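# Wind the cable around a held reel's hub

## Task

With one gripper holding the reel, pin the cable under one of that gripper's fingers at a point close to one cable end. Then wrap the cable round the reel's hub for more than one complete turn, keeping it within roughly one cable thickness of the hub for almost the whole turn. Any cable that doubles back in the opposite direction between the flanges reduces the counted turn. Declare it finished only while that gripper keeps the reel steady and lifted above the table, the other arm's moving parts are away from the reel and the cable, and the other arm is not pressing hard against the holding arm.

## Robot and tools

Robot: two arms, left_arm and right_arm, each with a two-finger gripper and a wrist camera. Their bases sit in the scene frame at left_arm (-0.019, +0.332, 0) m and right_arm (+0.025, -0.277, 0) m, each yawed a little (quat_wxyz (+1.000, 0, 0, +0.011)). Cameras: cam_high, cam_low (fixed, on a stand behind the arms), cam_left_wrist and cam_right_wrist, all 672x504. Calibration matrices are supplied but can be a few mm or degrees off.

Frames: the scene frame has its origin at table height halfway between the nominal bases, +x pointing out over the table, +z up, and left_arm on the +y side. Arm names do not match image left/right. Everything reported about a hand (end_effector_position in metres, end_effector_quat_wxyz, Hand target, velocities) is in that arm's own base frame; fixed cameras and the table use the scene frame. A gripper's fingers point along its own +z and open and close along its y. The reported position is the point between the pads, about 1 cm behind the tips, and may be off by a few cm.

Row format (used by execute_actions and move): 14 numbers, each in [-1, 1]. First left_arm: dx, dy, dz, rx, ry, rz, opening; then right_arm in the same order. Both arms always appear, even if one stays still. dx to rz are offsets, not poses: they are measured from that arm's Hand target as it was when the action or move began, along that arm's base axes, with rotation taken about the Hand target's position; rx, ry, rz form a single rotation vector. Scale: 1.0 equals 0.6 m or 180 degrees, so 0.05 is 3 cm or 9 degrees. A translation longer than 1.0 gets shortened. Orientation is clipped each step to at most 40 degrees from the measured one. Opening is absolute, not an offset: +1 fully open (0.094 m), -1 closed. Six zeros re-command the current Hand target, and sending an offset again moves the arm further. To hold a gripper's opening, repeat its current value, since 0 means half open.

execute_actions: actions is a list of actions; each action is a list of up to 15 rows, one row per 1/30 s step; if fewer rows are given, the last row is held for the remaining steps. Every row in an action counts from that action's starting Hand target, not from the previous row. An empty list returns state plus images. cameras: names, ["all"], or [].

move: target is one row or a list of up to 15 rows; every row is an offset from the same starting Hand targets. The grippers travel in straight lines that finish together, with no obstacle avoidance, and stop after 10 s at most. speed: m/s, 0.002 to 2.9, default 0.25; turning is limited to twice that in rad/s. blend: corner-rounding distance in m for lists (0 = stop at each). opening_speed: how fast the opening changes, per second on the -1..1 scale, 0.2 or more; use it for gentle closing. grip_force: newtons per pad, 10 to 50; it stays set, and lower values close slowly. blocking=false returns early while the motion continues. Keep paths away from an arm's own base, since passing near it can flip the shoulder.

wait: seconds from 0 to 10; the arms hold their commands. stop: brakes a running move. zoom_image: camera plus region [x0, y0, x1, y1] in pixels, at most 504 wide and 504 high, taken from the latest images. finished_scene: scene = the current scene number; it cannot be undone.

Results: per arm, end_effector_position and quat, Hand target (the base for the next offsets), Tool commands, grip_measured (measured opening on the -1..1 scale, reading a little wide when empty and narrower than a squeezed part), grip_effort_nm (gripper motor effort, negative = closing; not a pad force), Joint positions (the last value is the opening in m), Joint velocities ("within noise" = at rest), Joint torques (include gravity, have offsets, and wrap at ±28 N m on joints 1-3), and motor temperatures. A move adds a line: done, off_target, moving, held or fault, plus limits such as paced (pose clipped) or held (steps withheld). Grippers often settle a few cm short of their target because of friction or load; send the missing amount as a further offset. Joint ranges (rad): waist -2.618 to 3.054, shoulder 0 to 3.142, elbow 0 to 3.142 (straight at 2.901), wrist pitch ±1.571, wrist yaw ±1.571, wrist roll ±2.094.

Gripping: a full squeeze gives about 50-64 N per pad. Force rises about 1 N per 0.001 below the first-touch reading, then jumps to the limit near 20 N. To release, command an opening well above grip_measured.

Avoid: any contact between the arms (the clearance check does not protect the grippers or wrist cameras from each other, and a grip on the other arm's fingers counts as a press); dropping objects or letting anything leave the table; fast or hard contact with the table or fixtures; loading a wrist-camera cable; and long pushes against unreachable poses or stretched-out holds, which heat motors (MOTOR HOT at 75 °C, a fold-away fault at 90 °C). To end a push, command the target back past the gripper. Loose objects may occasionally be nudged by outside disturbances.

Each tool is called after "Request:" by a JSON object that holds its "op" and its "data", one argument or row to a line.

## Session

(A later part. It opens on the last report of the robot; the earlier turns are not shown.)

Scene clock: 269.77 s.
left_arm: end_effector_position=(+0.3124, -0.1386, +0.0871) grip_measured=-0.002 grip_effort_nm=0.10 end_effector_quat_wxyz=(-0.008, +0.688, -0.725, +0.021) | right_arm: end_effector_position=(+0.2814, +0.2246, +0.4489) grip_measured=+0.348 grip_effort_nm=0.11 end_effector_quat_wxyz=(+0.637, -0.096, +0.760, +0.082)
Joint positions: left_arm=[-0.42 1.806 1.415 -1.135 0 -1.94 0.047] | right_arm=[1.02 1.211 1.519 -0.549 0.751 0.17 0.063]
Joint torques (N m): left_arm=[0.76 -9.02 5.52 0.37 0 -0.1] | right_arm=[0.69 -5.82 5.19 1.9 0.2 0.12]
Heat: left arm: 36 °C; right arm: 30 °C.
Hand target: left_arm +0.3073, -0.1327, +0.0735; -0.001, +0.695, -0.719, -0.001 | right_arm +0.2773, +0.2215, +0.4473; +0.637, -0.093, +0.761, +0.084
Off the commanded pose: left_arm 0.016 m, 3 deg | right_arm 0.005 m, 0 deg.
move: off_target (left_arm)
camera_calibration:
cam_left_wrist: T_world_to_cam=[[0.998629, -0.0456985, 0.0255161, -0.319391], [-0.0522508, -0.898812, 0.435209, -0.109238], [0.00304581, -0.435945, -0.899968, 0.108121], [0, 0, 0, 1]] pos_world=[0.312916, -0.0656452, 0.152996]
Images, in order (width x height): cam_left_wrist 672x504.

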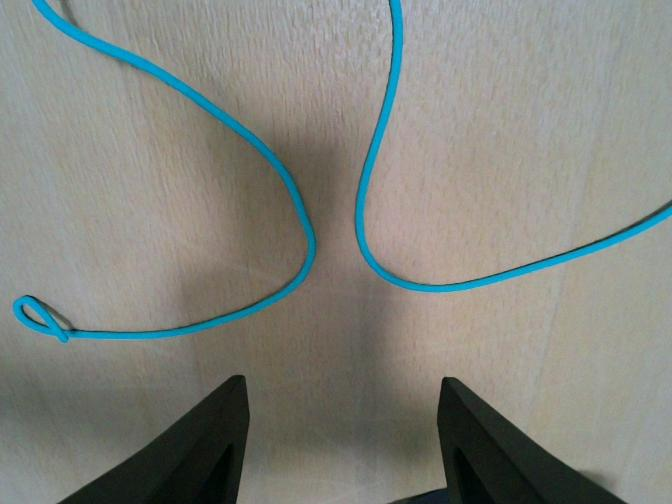

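Request:
{"op": "move", "data": {
  "target": [
    [-0.016,0.017,-0.03,0,0,0,-0.6,0,0,0,0,0,0,0.35],
    [-0.016,0.017,-0.143,0,0,0,-0.6,0,0,0,0,0,0,0.35]
  ],
  "cameras": ["cam_left_wrist"],
  "speed": 0.12
}}

Scene clock: 272.00 s.
left_arm: end_effector_position=(+0.2992, -0.1262, +0.0045) grip_measured=-0.598 grip_effort_nm=-0.14 end_effector_quat_wxyz=(-0.003, +0.694, -0.720, +0.008) | right_arm: end_effector_position=(+0.2814, +0.2246, +0.4489) grip_measured=+0.348 grip_effort_nm=0.11 end_effector_quat_wxyz=(+0.637, -0.096, +0.760, +0.082)
Joint positions: left_arm=[-0.402 1.866 1.148 -0.835 0 -1.936 0.019] | right_arm=[1.02 1.211 1.519 -0.549 0.751 0.17 0.063]
Joint torques (N m): left_arm=[0.62 -8.17 4.4 0.73 -0.01 0] | right_arm=[0.72 -5.75 5.19 1.91 0.21 0.14]
Heat: left arm: 36 °C; right arm: 30 °C.
Hand target: left_arm +0.2978, -0.1225, -0.0122; -0.001, +0.695, -0.719, -0.001 | right_arm +0.2773, +0.2215, +0.4473; +0.637, -0.093, +0.761, +0.084
Off the commanded pose: left_arm 0.017 m, 1 deg | right_arm 0.005 m, 0 deg.
move: off_target (left_arm)
camera_calibration:
cam_left_wrist: T_world_to_cam=[[0.999496, -0.0317373, -0.000324328, -0.30199], [-0.0285735, -0.904215, 0.426122, -0.0705902], [-0.0138172, -0.425898, -0.904666, 0.0454444], [0, 0, 0, 1]] pos_world=[0.300449, -0.0540584, 0.071094]
Images, in order (width x height): cam_left_wrist 672x504.

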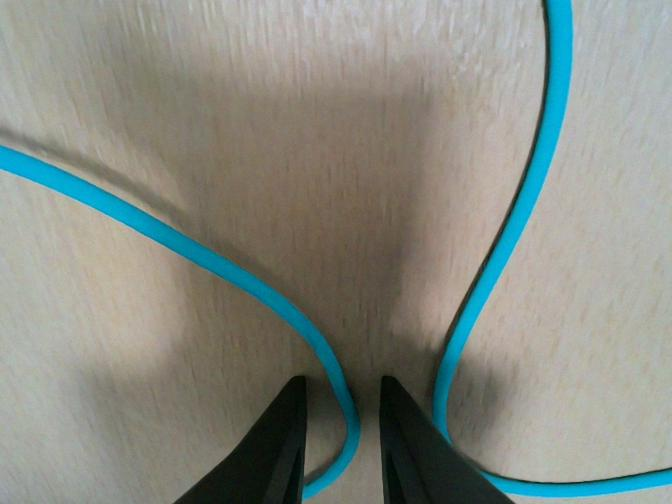

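Perfect isolation. Close & lift.

Request:
{"op": "move", "data": {
  "target": [
    [0,0,-0.006,0,0,0,-0.88,0,0,0,0,0,0,0.35],
    [0,0,-0.006,0,0,0,-1,0,0,0,0,0,0,0.35],
    [0,0,0.3,0,0,0,-1,0,0,0,0,0,0,0.35]
  ],
  "cameras": ["cam_left_wrist","cam_high"],
  "speed": 0.12,
  "opening_speed": 0.6
}}

Scene clock: 276.50 s.
left_arm: end_effector_position=(+0.2969, -0.1260, +0.1566) grip_measured=-0.957 grip_effort_nm=-1.05 end_effector_quat_wxyz=(+0.006, +0.694, -0.720, -0.008) | right_arm: end_effector_position=(+0.2814, +0.2246, +0.4489) grip_measured=+0.348 grip_effort_nm=0.11 end_effector_quat_wxyz=(+0.637, -0.096, +0.760, +0.082)
Joint positions: left_arm=[-0.402 1.79 1.672 -1.473 0.004 -1.936 0.002] | right_arm=[1.02 1.211 1.519 -0.549 0.751 0.17 0.063]
Joint torques (N m): left_arm=[0.61 -12.26 9.59 0.03 -0.06 0.01] | right_arm=[0.73 -5.72 5.22 1.91 0.21 0.13]
Heat: left arm: 36 °C; right arm: 30 °C.
Hand target: left_arm +0.2978, -0.1225, +0.1677; -0.001, +0.695, -0.719, -0.001 | right_arm +0.2773, +0.2215, +0.4473; +0.637, -0.093, +0.761, +0.084
Off the commanded pose: left_arm 0.012 m, 1 deg | right_arm 0.005 m, 0 deg.
move: off_target (left_arm); target 2's new opening was sent with left_arm's hand 0.021 m and 2 deg from that target
camera_calibration:
cam_left_wrist: T_world_to_cam=[[0.998865, -0.0316059, -0.035634, -0.293907], [-0.013854, -0.908565, 0.417514, -0.138939], [-0.0455717, -0.416547, -0.907971, 0.194335], [0, 0, 0, 1]] pos_world=[0.300505, -0.0545748, 0.223986]
Images, in order (width x height): cam_high 672x504, cam_left_wrist 672x504.

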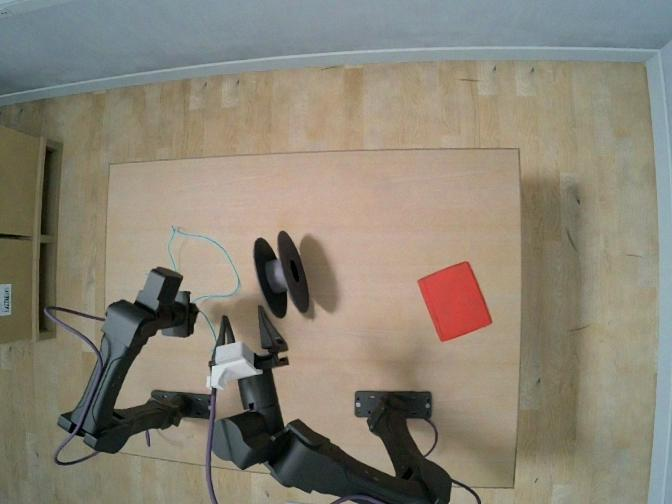

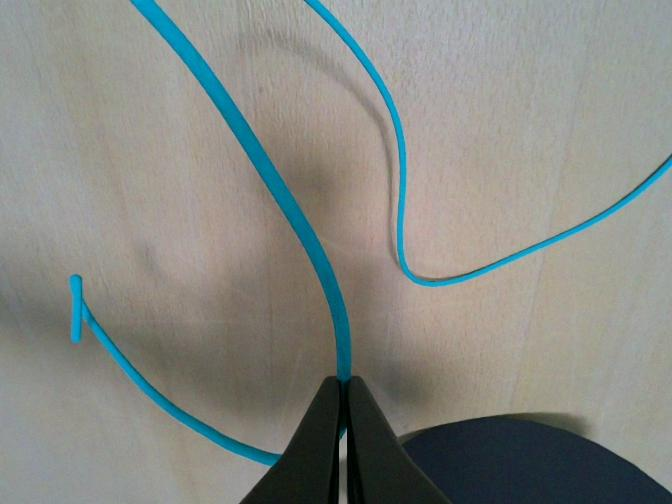

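Request:
{"op": "move", "data": {
  "target": [
    [0,0,-0.3,0,0,0,-1,0,0,0,0,0,0,0.35],
    [0,0,-0.3,0,0,0,-0.5,0,0,0,0,0,0,0.35],
    [0.04,0.08,-0.02,0,0,-0.2,0,0,0,0,0,0,0,0.35]
  ],
  "cameras": ["cam_left_wrist"],
  "speed": 0.15
}}

Scene clock: 284.73 s.
left_arm: end_effector_position=(+0.3181, -0.0791, +0.1449) grip_measured=-0.002 grip_effort_nm=0.10 end_effector_quat_wxyz=(-0.014, -0.439, +0.898, +0.002) | right_arm: end_effector_position=(+0.2814, +0.2246, +0.4489) grip_measured=+0.348 grip_effort_nm=0.11 end_effector_quat_wxyz=(+0.637, -0.096, +0.760, +0.082)
Joint positions: left_arm=[-0.239 1.81 1.651 -1.435 0.014 -1.147 0.047] | right_arm=[1.02 1.211 1.519 -0.549 0.751 0.17 0.063]
Joint torques (N m): left_arm=[0.59 -12.26 9.94 0.11 -0.15 0.03] | right_arm=[0.73 -5.75 5.19 1.9 0.21 0.13]
Motor temperatures (°C): left_arm=[21 30 36 27 22 21 26] | right_arm=[23 21 29 30 21 23 21]
Heat: left arm: 36 °C; right arm: 30 °C.
Hand target: left_arm +0.3219, -0.0745, +0.1558; +0.002, -0.439, +0.898, +0.001 | right_arm +0.2773, +0.2215, +0.4473; +0.637, -0.093, +0.761, +0.084
Off the commanded pose: left_arm 0.012 m, 2 deg | right_arm 0.005 m, 0 deg.
move: off_target (left_arm); target 2's new opening was sent with left_arm's hand 0.017 m and 1 deg from that target; target 3's new opening was sent with left_arm's hand 0.012 m and 2 deg from that target
camera_calibration:
cam_left_wrist: T_world_to_cam=[[0.791432, -0.610408, -0.0322127, -0.294263], [-0.536804, -0.719272, 0.44101, 0.0868454], [-0.292366, -0.331737, -0.896924, 0.287819], [0, 0, 0, 1]] pos_world=[0.363656, -0.0216747, 0.210373]
Images, in order (width x height): cam_left_wrist 672x504.

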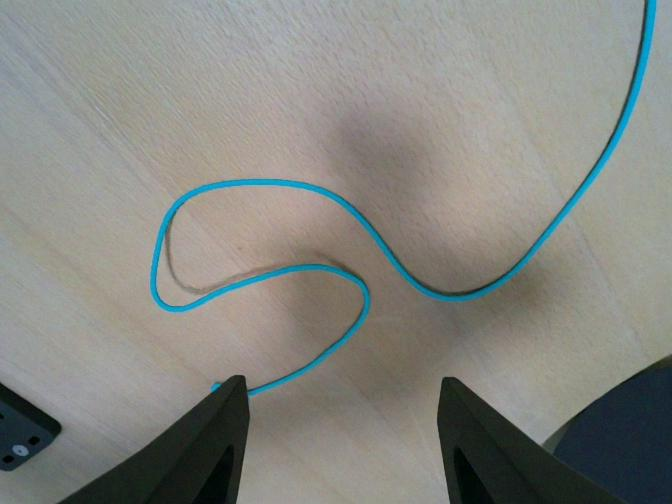

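Request:
{"op": "move", "data": {
  "target": [
    [0.13,0.0,0.05,0,0,0.0,0,0,0,0,0,0,0,0.35]
  ],
  "cameras": ["cam_left_wrist","cam_high"],
  "speed": 0.2
}}

Scene clock: 290.43 s.
left_arm: end_effector_position=(+0.3959, -0.0787, +0.1881) grip_measured=-0.002 grip_effort_nm=0.10 end_effector_quat_wxyz=(+0.042, -0.439, +0.896, -0.041) | right_arm: end_effector_position=(+0.2814, +0.2246, +0.4489) grip_measured=+0.348 grip_effort_nm=0.11 end_effector_quat_wxyz=(+0.637, -0.096, +0.760, +0.082)
Joint positions: left_arm=[-0.192 2.026 2.114 -1.543 0.014 -1.104 0.047] | right_arm=[1.02 1.211 1.519 -0.549 0.751 0.17 0.063]
Joint torques (N m): left_arm=[0.4 -11.04 9.83 0.38 -0.14 0.07] | right_arm=[0.7 -5.78 5.18 1.9 0.21 0.14]
Heat: left arm: 37 °C; right arm: 30 °C.
Hand target: left_arm +0.3998, -0.0745, +0.1857; +0.001, -0.439, +0.898, +0.001 | right_arm +0.2773, +0.2215, +0.4473; +0.637, -0.093, +0.761, +0.084
Off the commanded pose: left_arm 0.006 m, 7 deg | right_arm 0.005 m, 0 deg.
joint sent to its limit (left arm) — joint 4 (wrist pitch), lower limit. The joint targets are off in orientation, not in position.
move: off_target (left_arm)
camera_calibration:
cam_left_wrist: T_world_to_cam=[[0.789266, -0.606821, 0.0939537, -0.376775], [-0.591212, -0.709619, 0.383287, 0.143008], [-0.165916, -0.358062, -0.918838, 0.301419], [0, 0, 0, 1]] pos_world=[0.431933, -0.0192276, 0.257541]
Images, in order (width x height): cam_high 672x504, cam_left_wrist 672x504.

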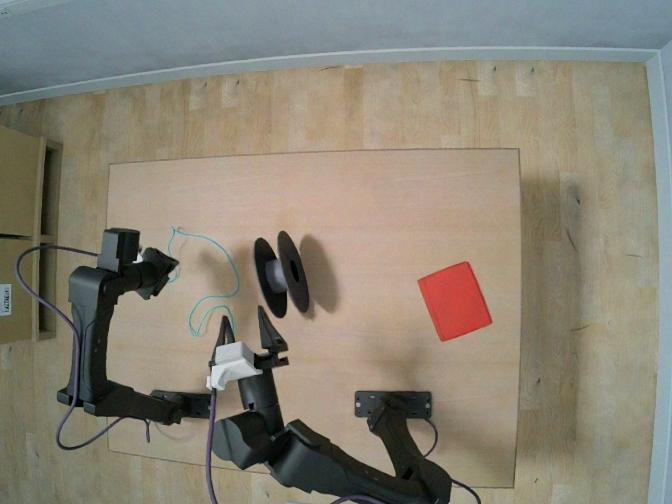

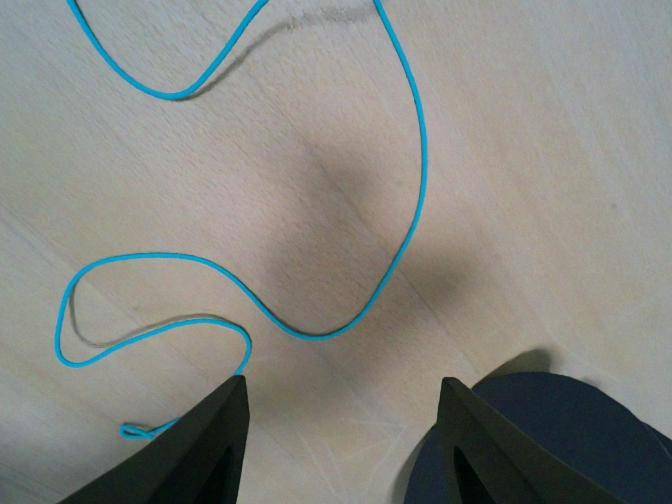

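Request:
{"op": "move", "data": {
  "target": [
    [0.13,0.10,-0.02,0,0,0.0,0,0,0,0,0,0,0,0.35]
  ],
  "cameras": ["cam_left_wrist"],
  "speed": 0.2
}}

Scene clock: 291.90 s.
left_arm: end_effector_position=(+0.4738, -0.0160, +0.1786) grip_measured=-0.002 grip_effort_nm=0.10 end_effector_quat_wxyz=(+0.090, -0.441, +0.891, -0.056) | right_arm: end_effector_position=(+0.2814, +0.2246, +0.4489) grip_measured=+0.348 grip_effort_nm=0.11 end_effector_quat_wxyz=(+0.637, -0.096, +0.760, +0.082)
Joint positions: left_arm=[-0.031 2.283 2.473 -1.55 0.014 -0.952 0.047] | right_arm=[1.02 1.211 1.519 -0.549 0.751 0.17 0.063]
Joint torques (N m): left_arm=[-0.23 -13.38 9.76 0.62 -0.13 0.04] | right_arm=[0.73 -5.75 5.18 1.9 0.22 0.13]
Heat: left arm: 37 °C; right arm: 30 °C.
Hand target: left_arm +0.4778, -0.0145, +0.1737; +0.001, -0.439, +0.899, +0.001 | right_arm +0.2773, +0.2215, +0.4473; +0.637, -0.093, +0.761, +0.084
Off the commanded pose: left_arm 0.006 m, 12 deg | right_arm 0.005 m, 0 deg.
joint sent to its limit (left arm) — joint 4 (wrist pitch), lower limit. The joint targets are off in orientation, not in position.
move: off_target (left_arm)
camera_calibration:
cam_left_wrist: T_world_to_cam=[[0.783222, -0.599912, 0.163305, -0.408671], [-0.617781, -0.721308, 0.313147, 0.26217], [-0.0700677, -0.34615, -0.935559, 0.285754], [0, 0, 0, 1]] pos_world=[0.502066, 0.0428526, 0.25198]
Images, in order (width x height): cam_left_wrist 672x504.

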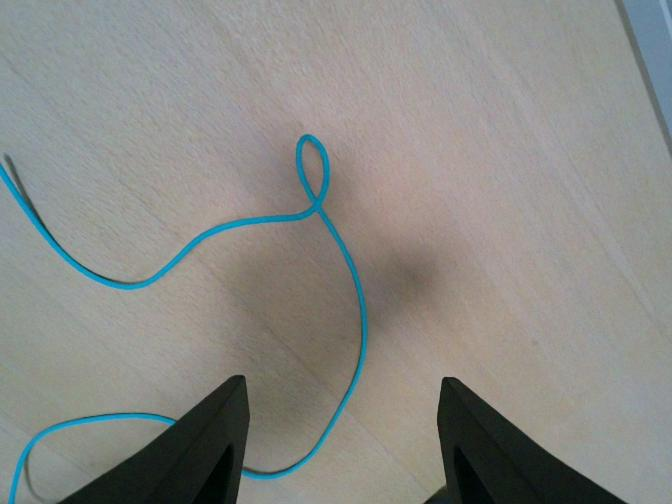

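Request:
{"op": "move", "data": {
  "target": [
    [-0.105,0.047,-0.18,0,0,-0.3,0,0,0,0,0,0,0,0.35]
  ],
  "cameras": ["cam_left_wrist"],
  "speed": 0.15
}}

Scene clock: 297.57 s.
left_arm: end_effector_position=(+0.4147, +0.0082, +0.0518) grip_measured=-0.002 grip_effort_nm=0.09 end_effector_quat_wxyz=(-0.018, +0.016, +1.000, -0.006) | right_arm: end_effector_position=(+0.2814, +0.2246, +0.4489) grip_measured=+0.348 grip_effort_nm=0.11 end_effector_quat_wxyz=(+0.637, -0.096, +0.760, +0.082)
Joint positions: left_arm=[0.022 2.193 1.83 -1.244 0.011 0.055 0.047] | right_arm=[1.02 1.211 1.519 -0.549 0.751 0.17 0.063]
Joint torques (N m): left_arm=[0.69 -19.99 5.42 0.32 -0.11 0.04] | right_arm=[0.69 -5.78 5.18 1.9 0.21 0.12]
Heat: left arm: 37 °C; right arm: 30 °C.
Hand target: left_arm +0.4148, +0.0136, +0.0656; +0.002, +0.017, +1.000, +0.000 | right_arm +0.2773, +0.2215, +0.4473; +0.637, -0.093, +0.761, +0.084
Off the commanded pose: left_arm 0.015 m, 2 deg | right_arm 0.005 m, 0 deg.
move: off_target (left_arm)
camera_calibration:
cam_left_wrist: T_world_to_cam=[[-0.0270261, -0.99963, -0.00292704, 0.0205961], [-0.891055, 0.0227633, 0.453324, 0.382669], [-0.45309, 0.0148597, -0.891341, 0.325003], [0, 0, 0, 1]] pos_world=[0.488791, 0.0070482, 0.116276]
Images, in order (width x height): cam_left_wrist 672x504.

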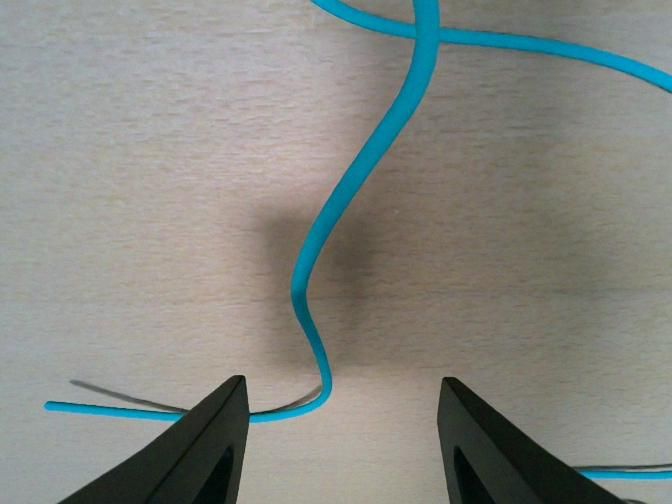

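Request:
{"op": "move", "data": {
  "target": [
    [0.05,0.013,-0.033,0,0,-0.1,-0.1,0,0,0,0,0,0,0.35]
  ],
  "cameras": ["cam_left_wrist","cam_low"],
  "speed": 0.1
}}

Scene clock: 300.40 s.
left_arm: end_effector_position=(+0.4382, +0.0164, +0.0524) grip_measured=-0.098 grip_effort_nm=-0.14 end_effector_quat_wxyz=(+0.004, +0.172, +0.985, -0.004) | right_arm: end_effector_position=(+0.2814, +0.2246, +0.4489) grip_measured=+0.348 grip_effort_nm=0.11 end_effector_quat_wxyz=(+0.637, -0.096, +0.760, +0.082)
Joint positions: left_arm=[0.039 2.251 1.927 -1.242 0.009 0.385 0.042] | right_arm=[1.02 1.211 1.519 -0.549 0.751 0.17 0.063]
Joint torques (N m): left_arm=[0.7 -12.89 10.35 0.3 -0.05 0.03] | right_arm=[0.69 -5.78 5.18 1.91 0.21 0.14]
Heat: left arm: 37 °C; right arm: 30 °C.
Hand target: left_arm +0.4448, +0.0215, +0.0459; +0.002, +0.173, +0.985, +0.000 | right_arm +0.2773, +0.2215, +0.4473; +0.637, -0.093, +0.761, +0.084
Off the commanded pose: left_arm 0.011 m, 1 deg | right_arm 0.005 m, 0 deg.
move: off_target (left_arm)
camera_calibration:
cam_left_wrist: T_world_to_cam=[[-0.333409, -0.942736, -0.00938434, 0.163152], [-0.859915, 0.300008, 0.412966, 0.387147], [-0.386502, 0.145756, -0.910698, 0.30575], [0, 0, 0, 1]] pos_world=[0.505484, -0.00690277, 0.120099]
Images, in order (width x height): cam_low 672x504, cam_left_wrist 672x504.

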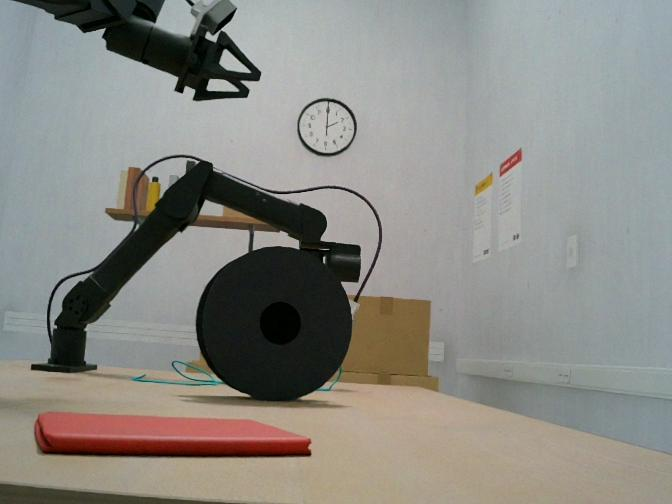

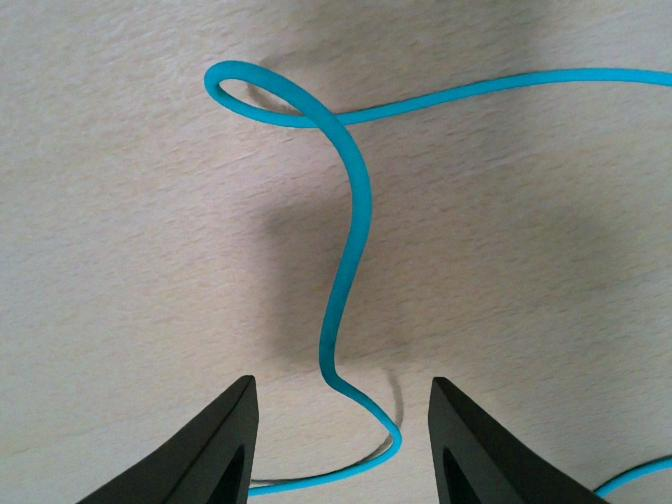

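Request:
{"op": "move", "data": {
  "target": [
    [0.0,-0.005,-0.04,0,0,0,-0.1,0,0,0,0,0,0,0.35],
    [0.0,-0.005,-0.04,0,0,0,-1,0,0,0,0,0,0,0.35],
    [-0.05,-0.005,0.2,0,0,0,-1,0,0,0,0,0,0,0.35]
  ],
  "cameras": ["cam_left_wrist","cam_high","cam_low"],
  "speed": 0.1,
  "opening_speed": 0.6
}}

Scene clock: 305.47 s.
left_arm: end_effector_position=(+0.4136, +0.0154, +0.1485) grip_measured=-0.943 grip_effort_nm=-1.05 end_effector_quat_wxyz=(+0.011, +0.172, +0.985, -0.002) | right_arm: end_effector_position=(+0.2814, +0.2246, +0.4489) grip_measured=+0.348 grip_effort_nm=0.11 end_effector_quat_wxyz=(+0.637, -0.096, +0.760, +0.082)
Joint positions: left_arm=[0.039 2.148 2.144 -1.548 0.009 0.385 0.003] | right_arm=[1.02 1.211 1.519 -0.549 0.751 0.17 0.063]
Joint torques (N m): left_arm=[0.32 -17.28 9.43 0.21 -0.06 0.04] | right_arm=[0.65 -5.85 5.16 1.91 0.21 0.13]
Heat: left arm: 37 °C; right arm: 30 °C.
Hand target: left_arm +0.4149, +0.0185, +0.1659; +0.002, +0.173, +0.985, +0.000 | right_arm +0.2773, +0.2215, +0.4473; +0.637, -0.093, +0.761, +0.084
Off the commanded pose: left_arm 0.018 m, 1 deg | right_arm 0.005 m, 0 deg.
joint sent to its limit (left arm) — joint 4 (wrist pitch), lower limit. The joint targets are off in orientation, not in position.
move: off_target (left_arm); target 2's new opening was sent with left_arm's hand 0.018 m and 2 deg from that target
camera_calibration:
cam_left_wrist: T_world_to_cam=[[-0.334028, -0.94245, -0.0145739, 0.155909], [-0.865374, 0.300509, 0.401027, 0.330559], [-0.373569, 0.146566, -0.91595, 0.379382], [0, 0, 0, 1]] pos_world=[0.479861, -0.00800394, 0.217204]
Images, in order (width x height): cam_high 672x504, cam_low 672x504, cam_left_wrist 672x504.

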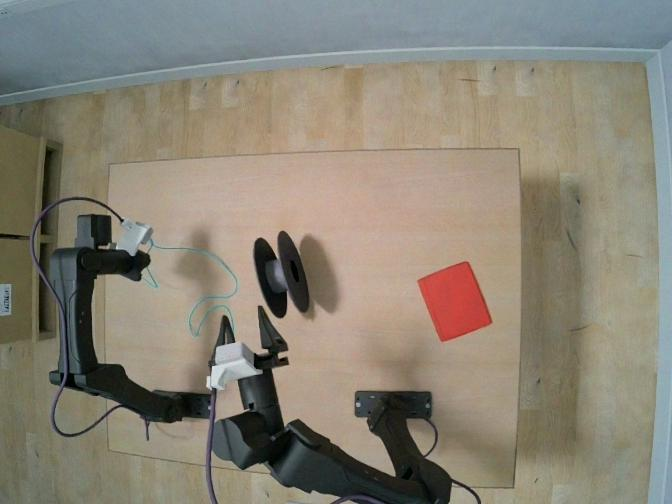

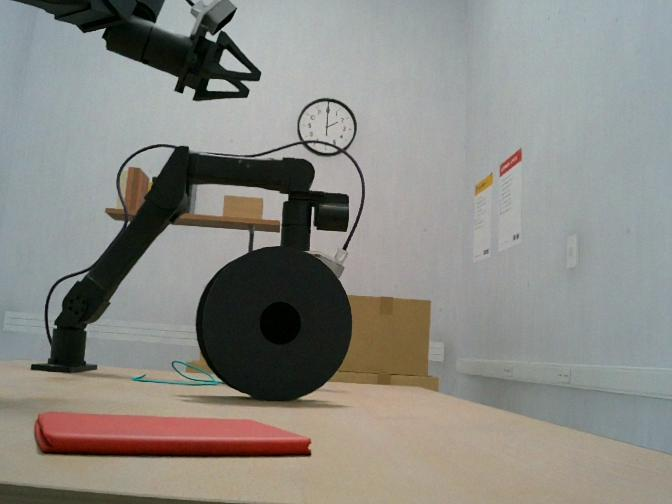

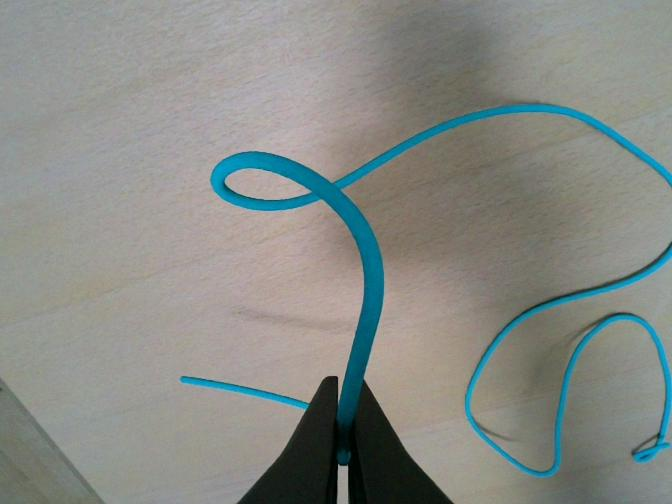

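Request:
{"op": "move", "data": {
  "target": [
    [0,0,0,0,0,0,-1,-0.12,-0.06,-0.15,0,0,0,0.35],
    [0,0,0,0,0,0,-1,-0.103,-0.054,-0.445,-0.0217,0.0804,0,0.35]
  ],
  "cameras": ["cam_right_wrist","cam_high"],
  "speed": 0.2,
  "blend": [0.02,0]
}}

Scene clock: 308.37 s.
left_arm: end_effector_position=(+0.4136, +0.0154, +0.1485) grip_measured=-0.943 grip_effort_nm=-1.05 end_effector_quat_wxyz=(+0.011, +0.172, +0.985, -0.002) | right_arm: end_effector_position=(+0.2137, +0.1916, +0.1829) grip_measured=+0.348 grip_effort_nm=0.11 end_effector_quat_wxyz=(+0.531, -0.113, +0.837, +0.069)
Joint positions: left_arm=[0.039 2.148 2.144 -1.548 0.009 0.385 0.003] | right_arm=[1.204 0.886 0.569 -0.358 0.82 0.524 0.063]
Joint torques (N m): left_arm=[0.31 -17.35 9.46 0.22 -0.06 0.03] | right_arm=[-0.76 -1.98 5.98 1.78 0.34 0.15]
Heat: left arm: 37 °C; right arm: 30 °C.
Hand target: left_arm +0.4149, +0.0185, +0.1659; +0.002, +0.173, +0.985, +0.000 | right_arm +0.2155, +0.1891, +0.1802; +0.532, -0.103, +0.837, +0.070
Off the commanded pose: left_arm 0.018 m, 1 deg | right_arm 0.004 m, 1 deg.
joint sent to its limit (left arm) — joint 4 (wrist pitch), lower limit. The joint targets are off in orientation, not in position.
move: off_target (left_arm)
camera_calibration:
cam_right_wrist: T_world_to_cam=[[0.2683, -0.963319, 0.00561495, 0.126253], [-0.756591, -0.214324, -0.617766, 0.352799], [0.596309, 0.161499, -0.786342, 0.0740502], [0, 0, 0, 1]] pos_world=[0.188894, 0.185276, 0.275467]
Images, in order (width x height): cam_high 672x504, cam_right_wrist 672x504.

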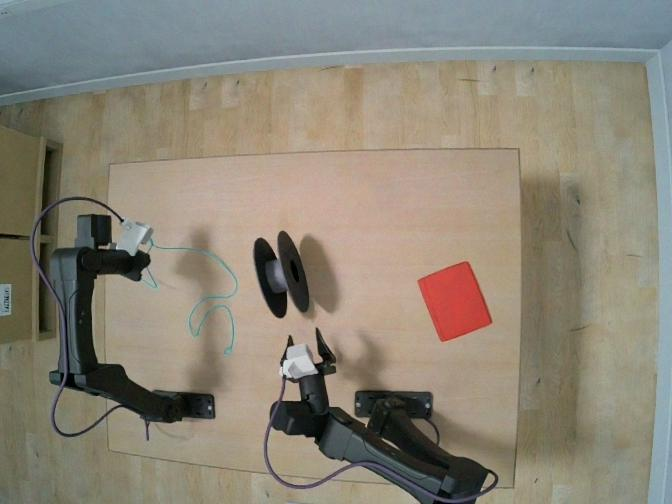

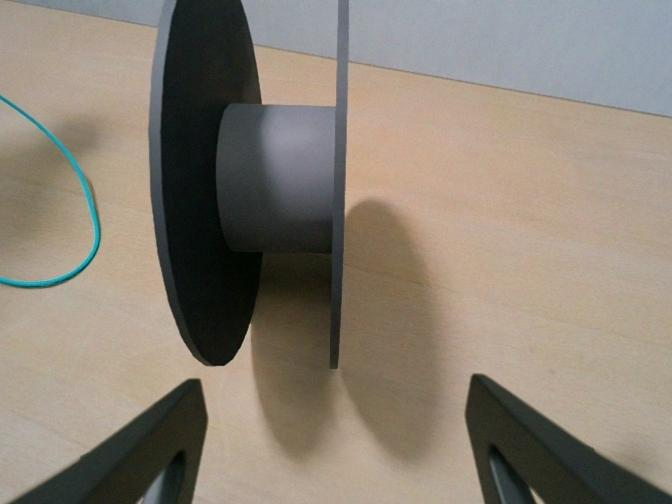

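Request:
{"op": "move", "data": {
  "target": [0,0,0,0,0,0,-1,0.145,0.04,-0.07,0,0,0,0.35],
  "speed": 0.1,
  "cameras": ["all"]
}}

Scene clock: 312.80 s.
left_arm: end_effector_position=(+0.4136, +0.0154, +0.1485) grip_measured=-0.943 grip_effort_nm=-1.05 end_effector_quat_wxyz=(+0.011, +0.172, +0.985, -0.002) | right_arm: end_effector_position=(+0.2997, +0.2135, +0.1383) grip_measured=+0.348 grip_effort_nm=0.11 end_effector_quat_wxyz=(+0.530, -0.105, +0.839, +0.070)
Joint positions: left_arm=[0.039 2.148 2.144 -1.548 0.009 0.385 0.003] | right_arm=[0.877 1.264 0.532 0.203 0.553 0.303 0.063]
Joint torques (N m): left_arm=[0.34 -17.37 9.47 0.23 -0.06 0.03] | right_arm=[-0.73 -4.07 6.5 2.1 0.13 -0.03]
Heat: left arm: 37 °C; right arm: 30 °C.
Hand target: left_arm +0.4149, +0.0185, +0.1659; +0.002, +0.173, +0.985, +0.000 | right_arm +0.3026, +0.2131, +0.1383; +0.532, -0.103, +0.837, +0.070
Off the commanded pose: left_arm 0.018 m, 1 deg | right_arm 0.003 m, 0 deg.
joint sent to its limit (left arm) — joint 4 (wrist pitch), lower limit. The joint targets are off in orientation, not in position.
move: off_target (left_arm)
camera_calibration:
cam_left_wrist: T_world_to_cam=[[-0.334028, -0.94245, -0.0145739, 0.155909], [-0.865374, 0.300509, 0.401027, 0.330559], [-0.373569, 0.146566, -0.91595, 0.379382], [0, 0, 0, 1]] pos_world=[0.479861, -0.00800394, 0.217204]
cam_right_wrist: T_world_to_cam=[[0.256649, -0.966496, -0.00419435, 0.130052], [-0.762363, -0.199771, -0.615544, 0.393326], [0.594083, 0.161177, -0.788091, -0.0148384], [0, 0, 0, 1]] pos_world=[0.275295, 0.206661, 0.230961]

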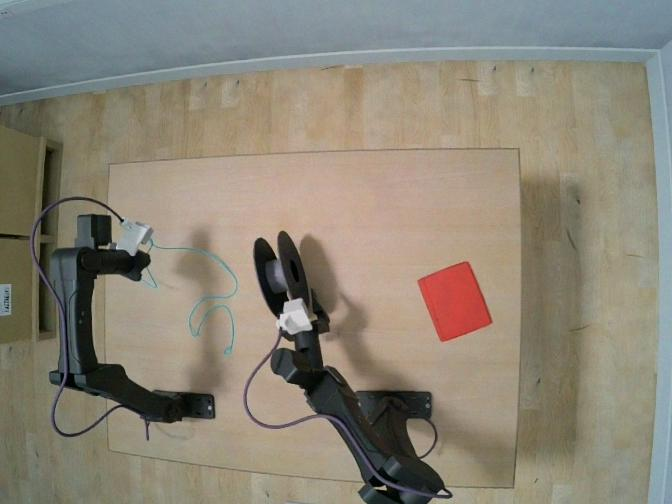

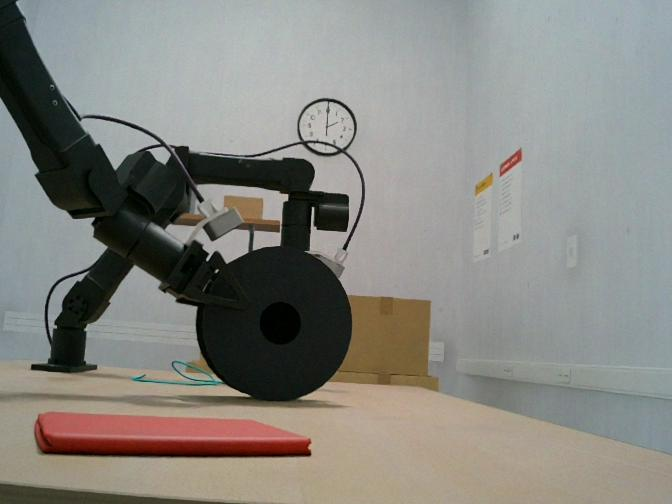

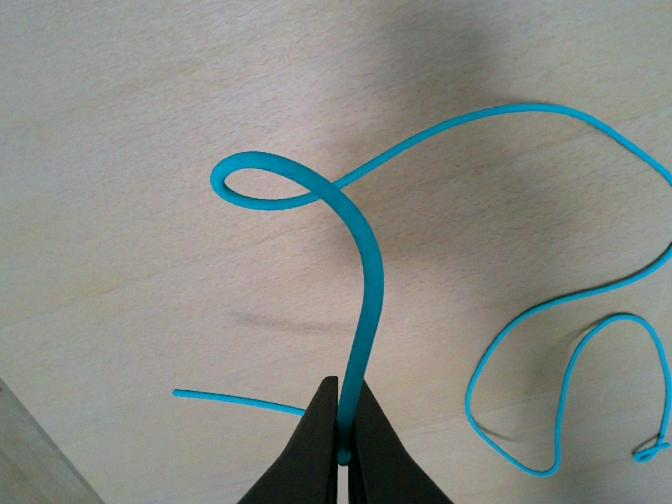

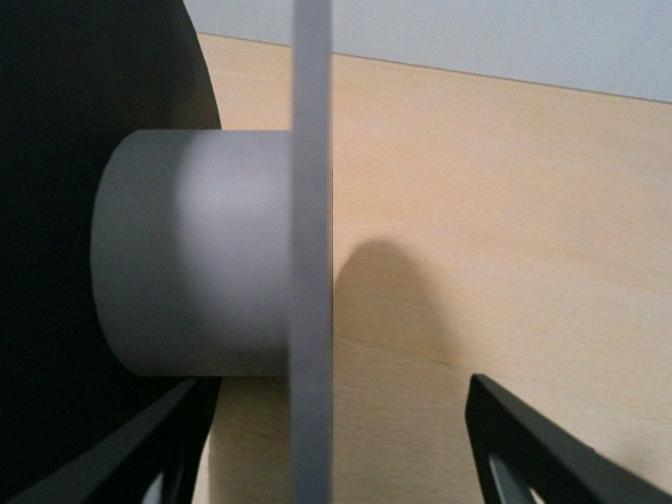

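Request:
{"op": "move", "data": {
  "target": [
    [0,0,0.2,0,0,0,-1,0,0,0,0,0,0,0.35],
    [0.0085,-0.15,0.257,-0.4277,0.0577,0.1932,-1,-0.002,0.007,0,0,0,0,0.45]
  ],
  "speed": 0.2,
  "blend": [0.05,0],
  "cameras": ["all"]
}}

Scene clock: 320.23 s.
left_arm: end_effector_position=(+0.4171, -0.0700, +0.3289) grip_measured=-0.943 grip_effort_nm=-1.06 end_effector_quat_wxyz=(+0.066, -0.146, +0.781, -0.604) | right_arm: end_effector_position=(+0.3001, +0.2134, +0.1354) grip_measured=+0.448 grip_effort_nm=0.11 end_effector_quat_wxyz=(+0.528, -0.106, +0.840, +0.066)
Joint positions: left_arm=[0.255 2.015 2.134 -1.549 1.304 -0.222 0.003] | right_arm=[0.877 1.274 0.532 0.205 0.556 0.303 0.068]
Joint torques (N m): left_arm=[-0.17 -10.95 5.29 0.39 1 -0.02] | right_arm=[0.68 -4 7.2 2.04 0.27 0.07]
Heat: left arm: 37 °C; right arm: 31 °C.
Hand target: left_arm +0.4200, -0.0715, +0.3200; +0.026, -0.146, +0.774, -0.616 | right_arm +0.3014, +0.2173, +0.1382; +0.532, -0.103, +0.837, +0.070
Off the commanded pose: left_arm 0.009 m, 5 deg | right_arm 0.005 m, 1 deg.
joint sent to its limit (left arm) — joint 4 (wrist pitch), lower limit. The joint targets are off in orientation, not in position.
move: off_target (left_arm)
camera_calibration:
cam_left_wrist: T_world_to_cam=[[0.158068, -0.24009, 0.957795, -0.396663], [-0.976307, 0.107166, 0.187987, 0.389807], [-0.147777, -0.964817, -0.217462, 0.15668], [0, 0, 0, 1]] pos_world=[0.466425, 0.0141583, 0.340716]
cam_right_wrist: T_world_to_cam=[[0.254741, -0.967008, 0.00160945, 0.129816], [-0.765539, -0.202684, -0.61063, 0.392706], [0.590811, 0.15432, -0.791914, -0.0144406], [0, 0, 0, 1]] pos_world=[0.276094, 0.207357, 0.228154]

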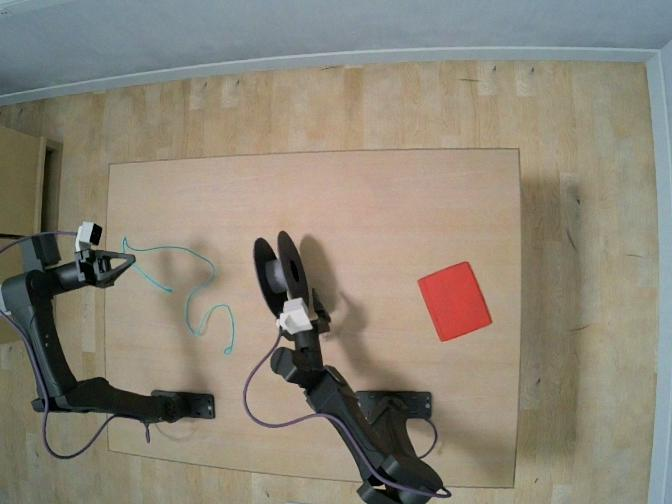

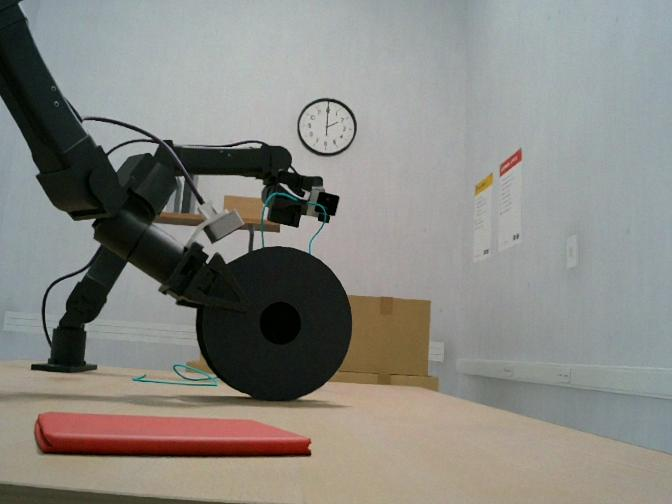

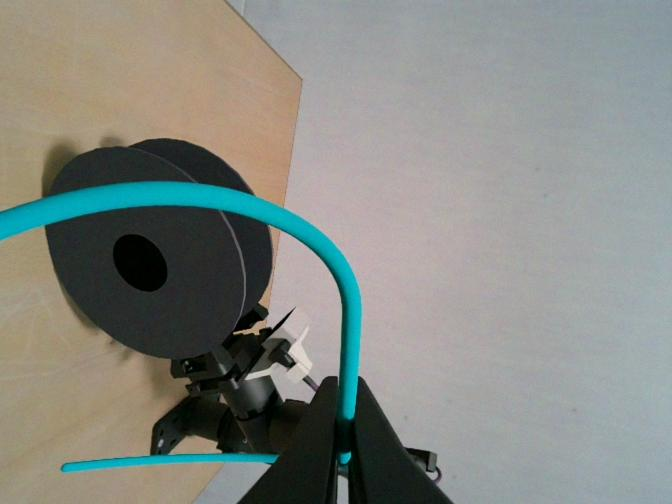

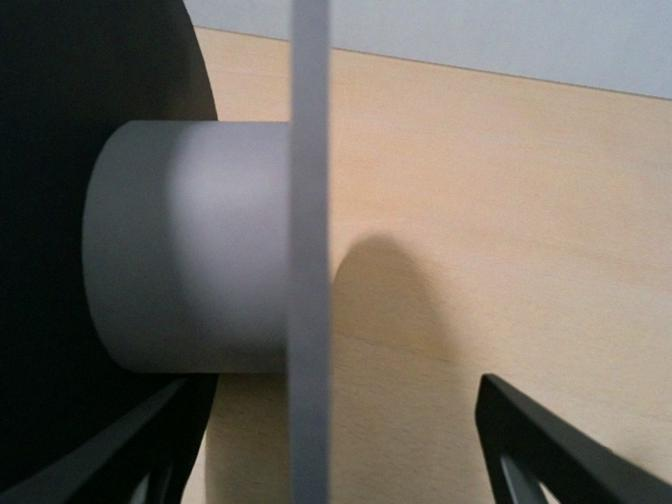

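Request:
{"op": "zoom_image", "data": {
  "camera": "cam_left_wrist",
  "region": [40, 340, 380, 504]
}}

Request:
{"op": "zoom_image", "data": {
  "camera": "cam_low",
  "region": [200, 150, 380, 270]
}}

Request:
{"op": "zoom_image", "data": {
  "camera": "cam_high",
  "region": [70, 210, 250, 370]
}}

Scaled by 1.482 from the camera's 672x504 image, which has a finer 960x720 frame.

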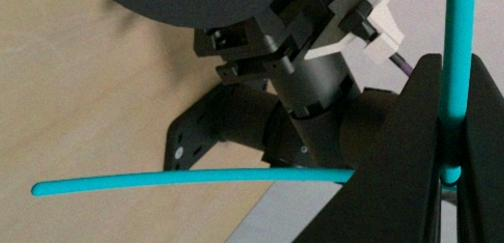

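Scaled by 2.800 from the camera's 672x504 image, which has a finer 960x720 frame.

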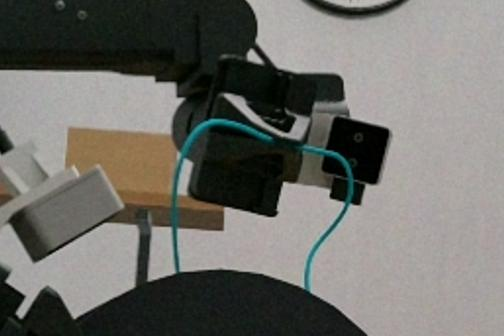

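Scaled by 2.800 from the camera's 672x504 image, which has a finer 960x720 frame.

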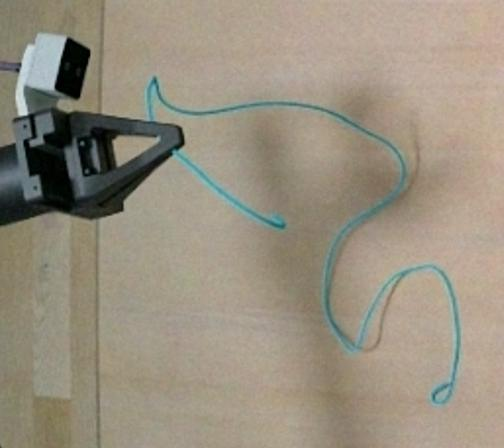

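Request:
{"op": "move", "data": {
  "target": [0,0,0.0,0.1609,0.2108,-0.0567,-1,0,0,0,0,0,0,0.45],
  "speed": 0.25,
  "cameras": ["all"]
}}

Request:
{"op": "zoom_image", "data": {
  "camera": "cam_low",
  "region": [200, 150, 380, 270]
}}

Request:
{"op": "zoom_image", "data": {
  "camera": "cam_high",
  "region": [70, 210, 250, 370]
}}

Scene clock: 325.07 s.
left_arm: end_effector_position=(+0.4232, -0.0684, +0.3064) grip_measured=-0.943 grip_effort_nm=-1.05 end_effector_quat_wxyz=(-0.023, -0.371, +0.805, -0.462) | right_arm: end_effector_position=(+0.3001, +0.2134, +0.1354) grip_measured=+0.448 grip_effort_nm=0.11 end_effector_quat_wxyz=(+0.528, -0.106, +0.840, +0.066)
Joint positions: left_arm=[0.182 2.015 2.272 -1.55 0.933 -0.823 0.003] | right_arm=[0.877 1.274 0.532 0.205 0.556 0.303 0.068]
Joint torques (N m): left_arm=[-0.61 -14.38 9.54 0.66 0.58 -0.05] | right_arm=[0.72 -4.01 7.28 2.04 0.29 0.08]
Heat: left arm: 37 °C; right arm: 31 °C.
Hand target: left_arm +0.4200, -0.0716, +0.3200; -0.243, -0.258, +0.876, -0.327 | right_arm +0.3014, +0.2173, +0.1382; +0.532, -0.103, +0.837, +0.070
Off the commanded pose: left_arm 0.014 m, 33 deg | right_arm 0.005 m, 1 deg.
joint sent to its limit (left arm) — joint 4 (wrist pitch), lower limit. The joint targets are off in orientation, not in position.
move: off_target (left_arm)
camera_calibration:
cam_left_wrist: T_world_to_cam=[[0.628014, -0.306113, 0.715467, -0.504835], [-0.777464, -0.206755, 0.593972, 0.169707], [-0.0338958, -0.929272, -0.367837, 0.154604], [0, 0, 0, 1]] pos_world=[0.454225, 0.0242204, 0.317261]
cam_right_wrist: T_world_to_cam=[[0.254741, -0.967008, 0.00160945, 0.129816], [-0.765539, -0.202684, -0.61063, 0.392706], [0.590811, 0.15432, -0.791914, -0.0144406], [0, 0, 0, 1]] pos_world=[0.276094, 0.207357, 0.228154]

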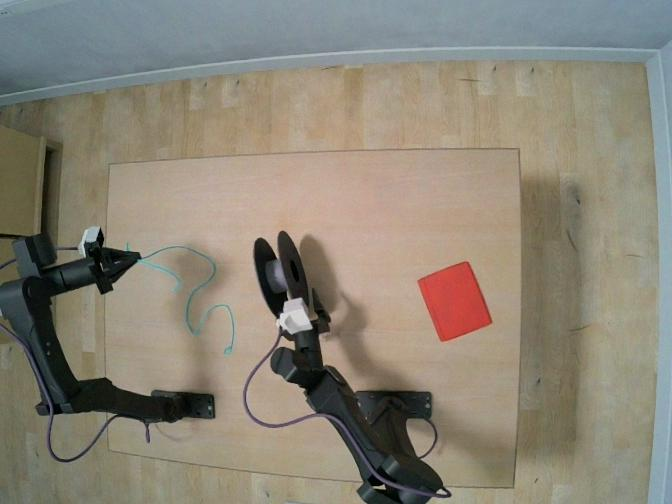

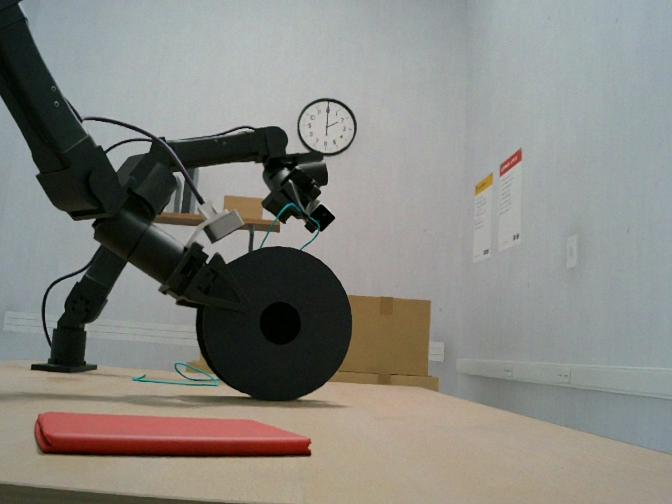

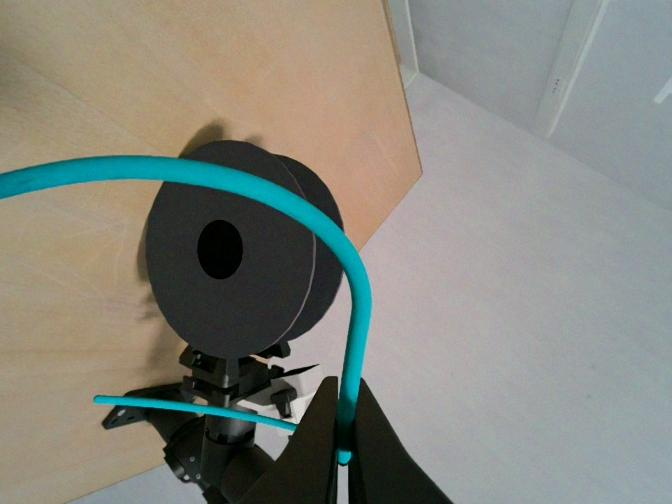

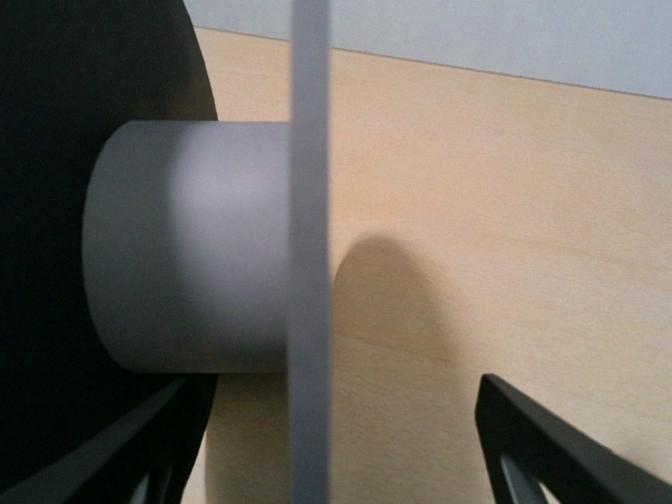

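Scaled by 2.800 from the camera's 672x504 image, which has a finer 960x720 frame.

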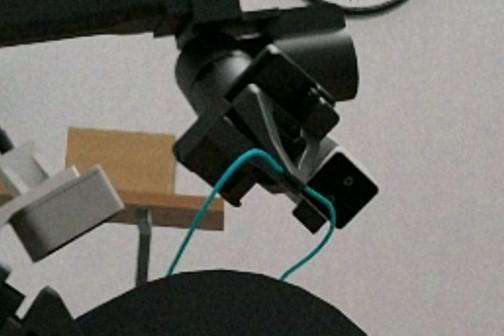

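Scaled by 2.800 from the camera's 672x504 image, which has a finer 960x720 frame.

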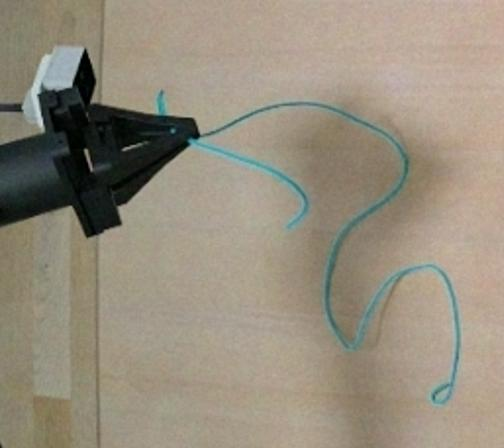

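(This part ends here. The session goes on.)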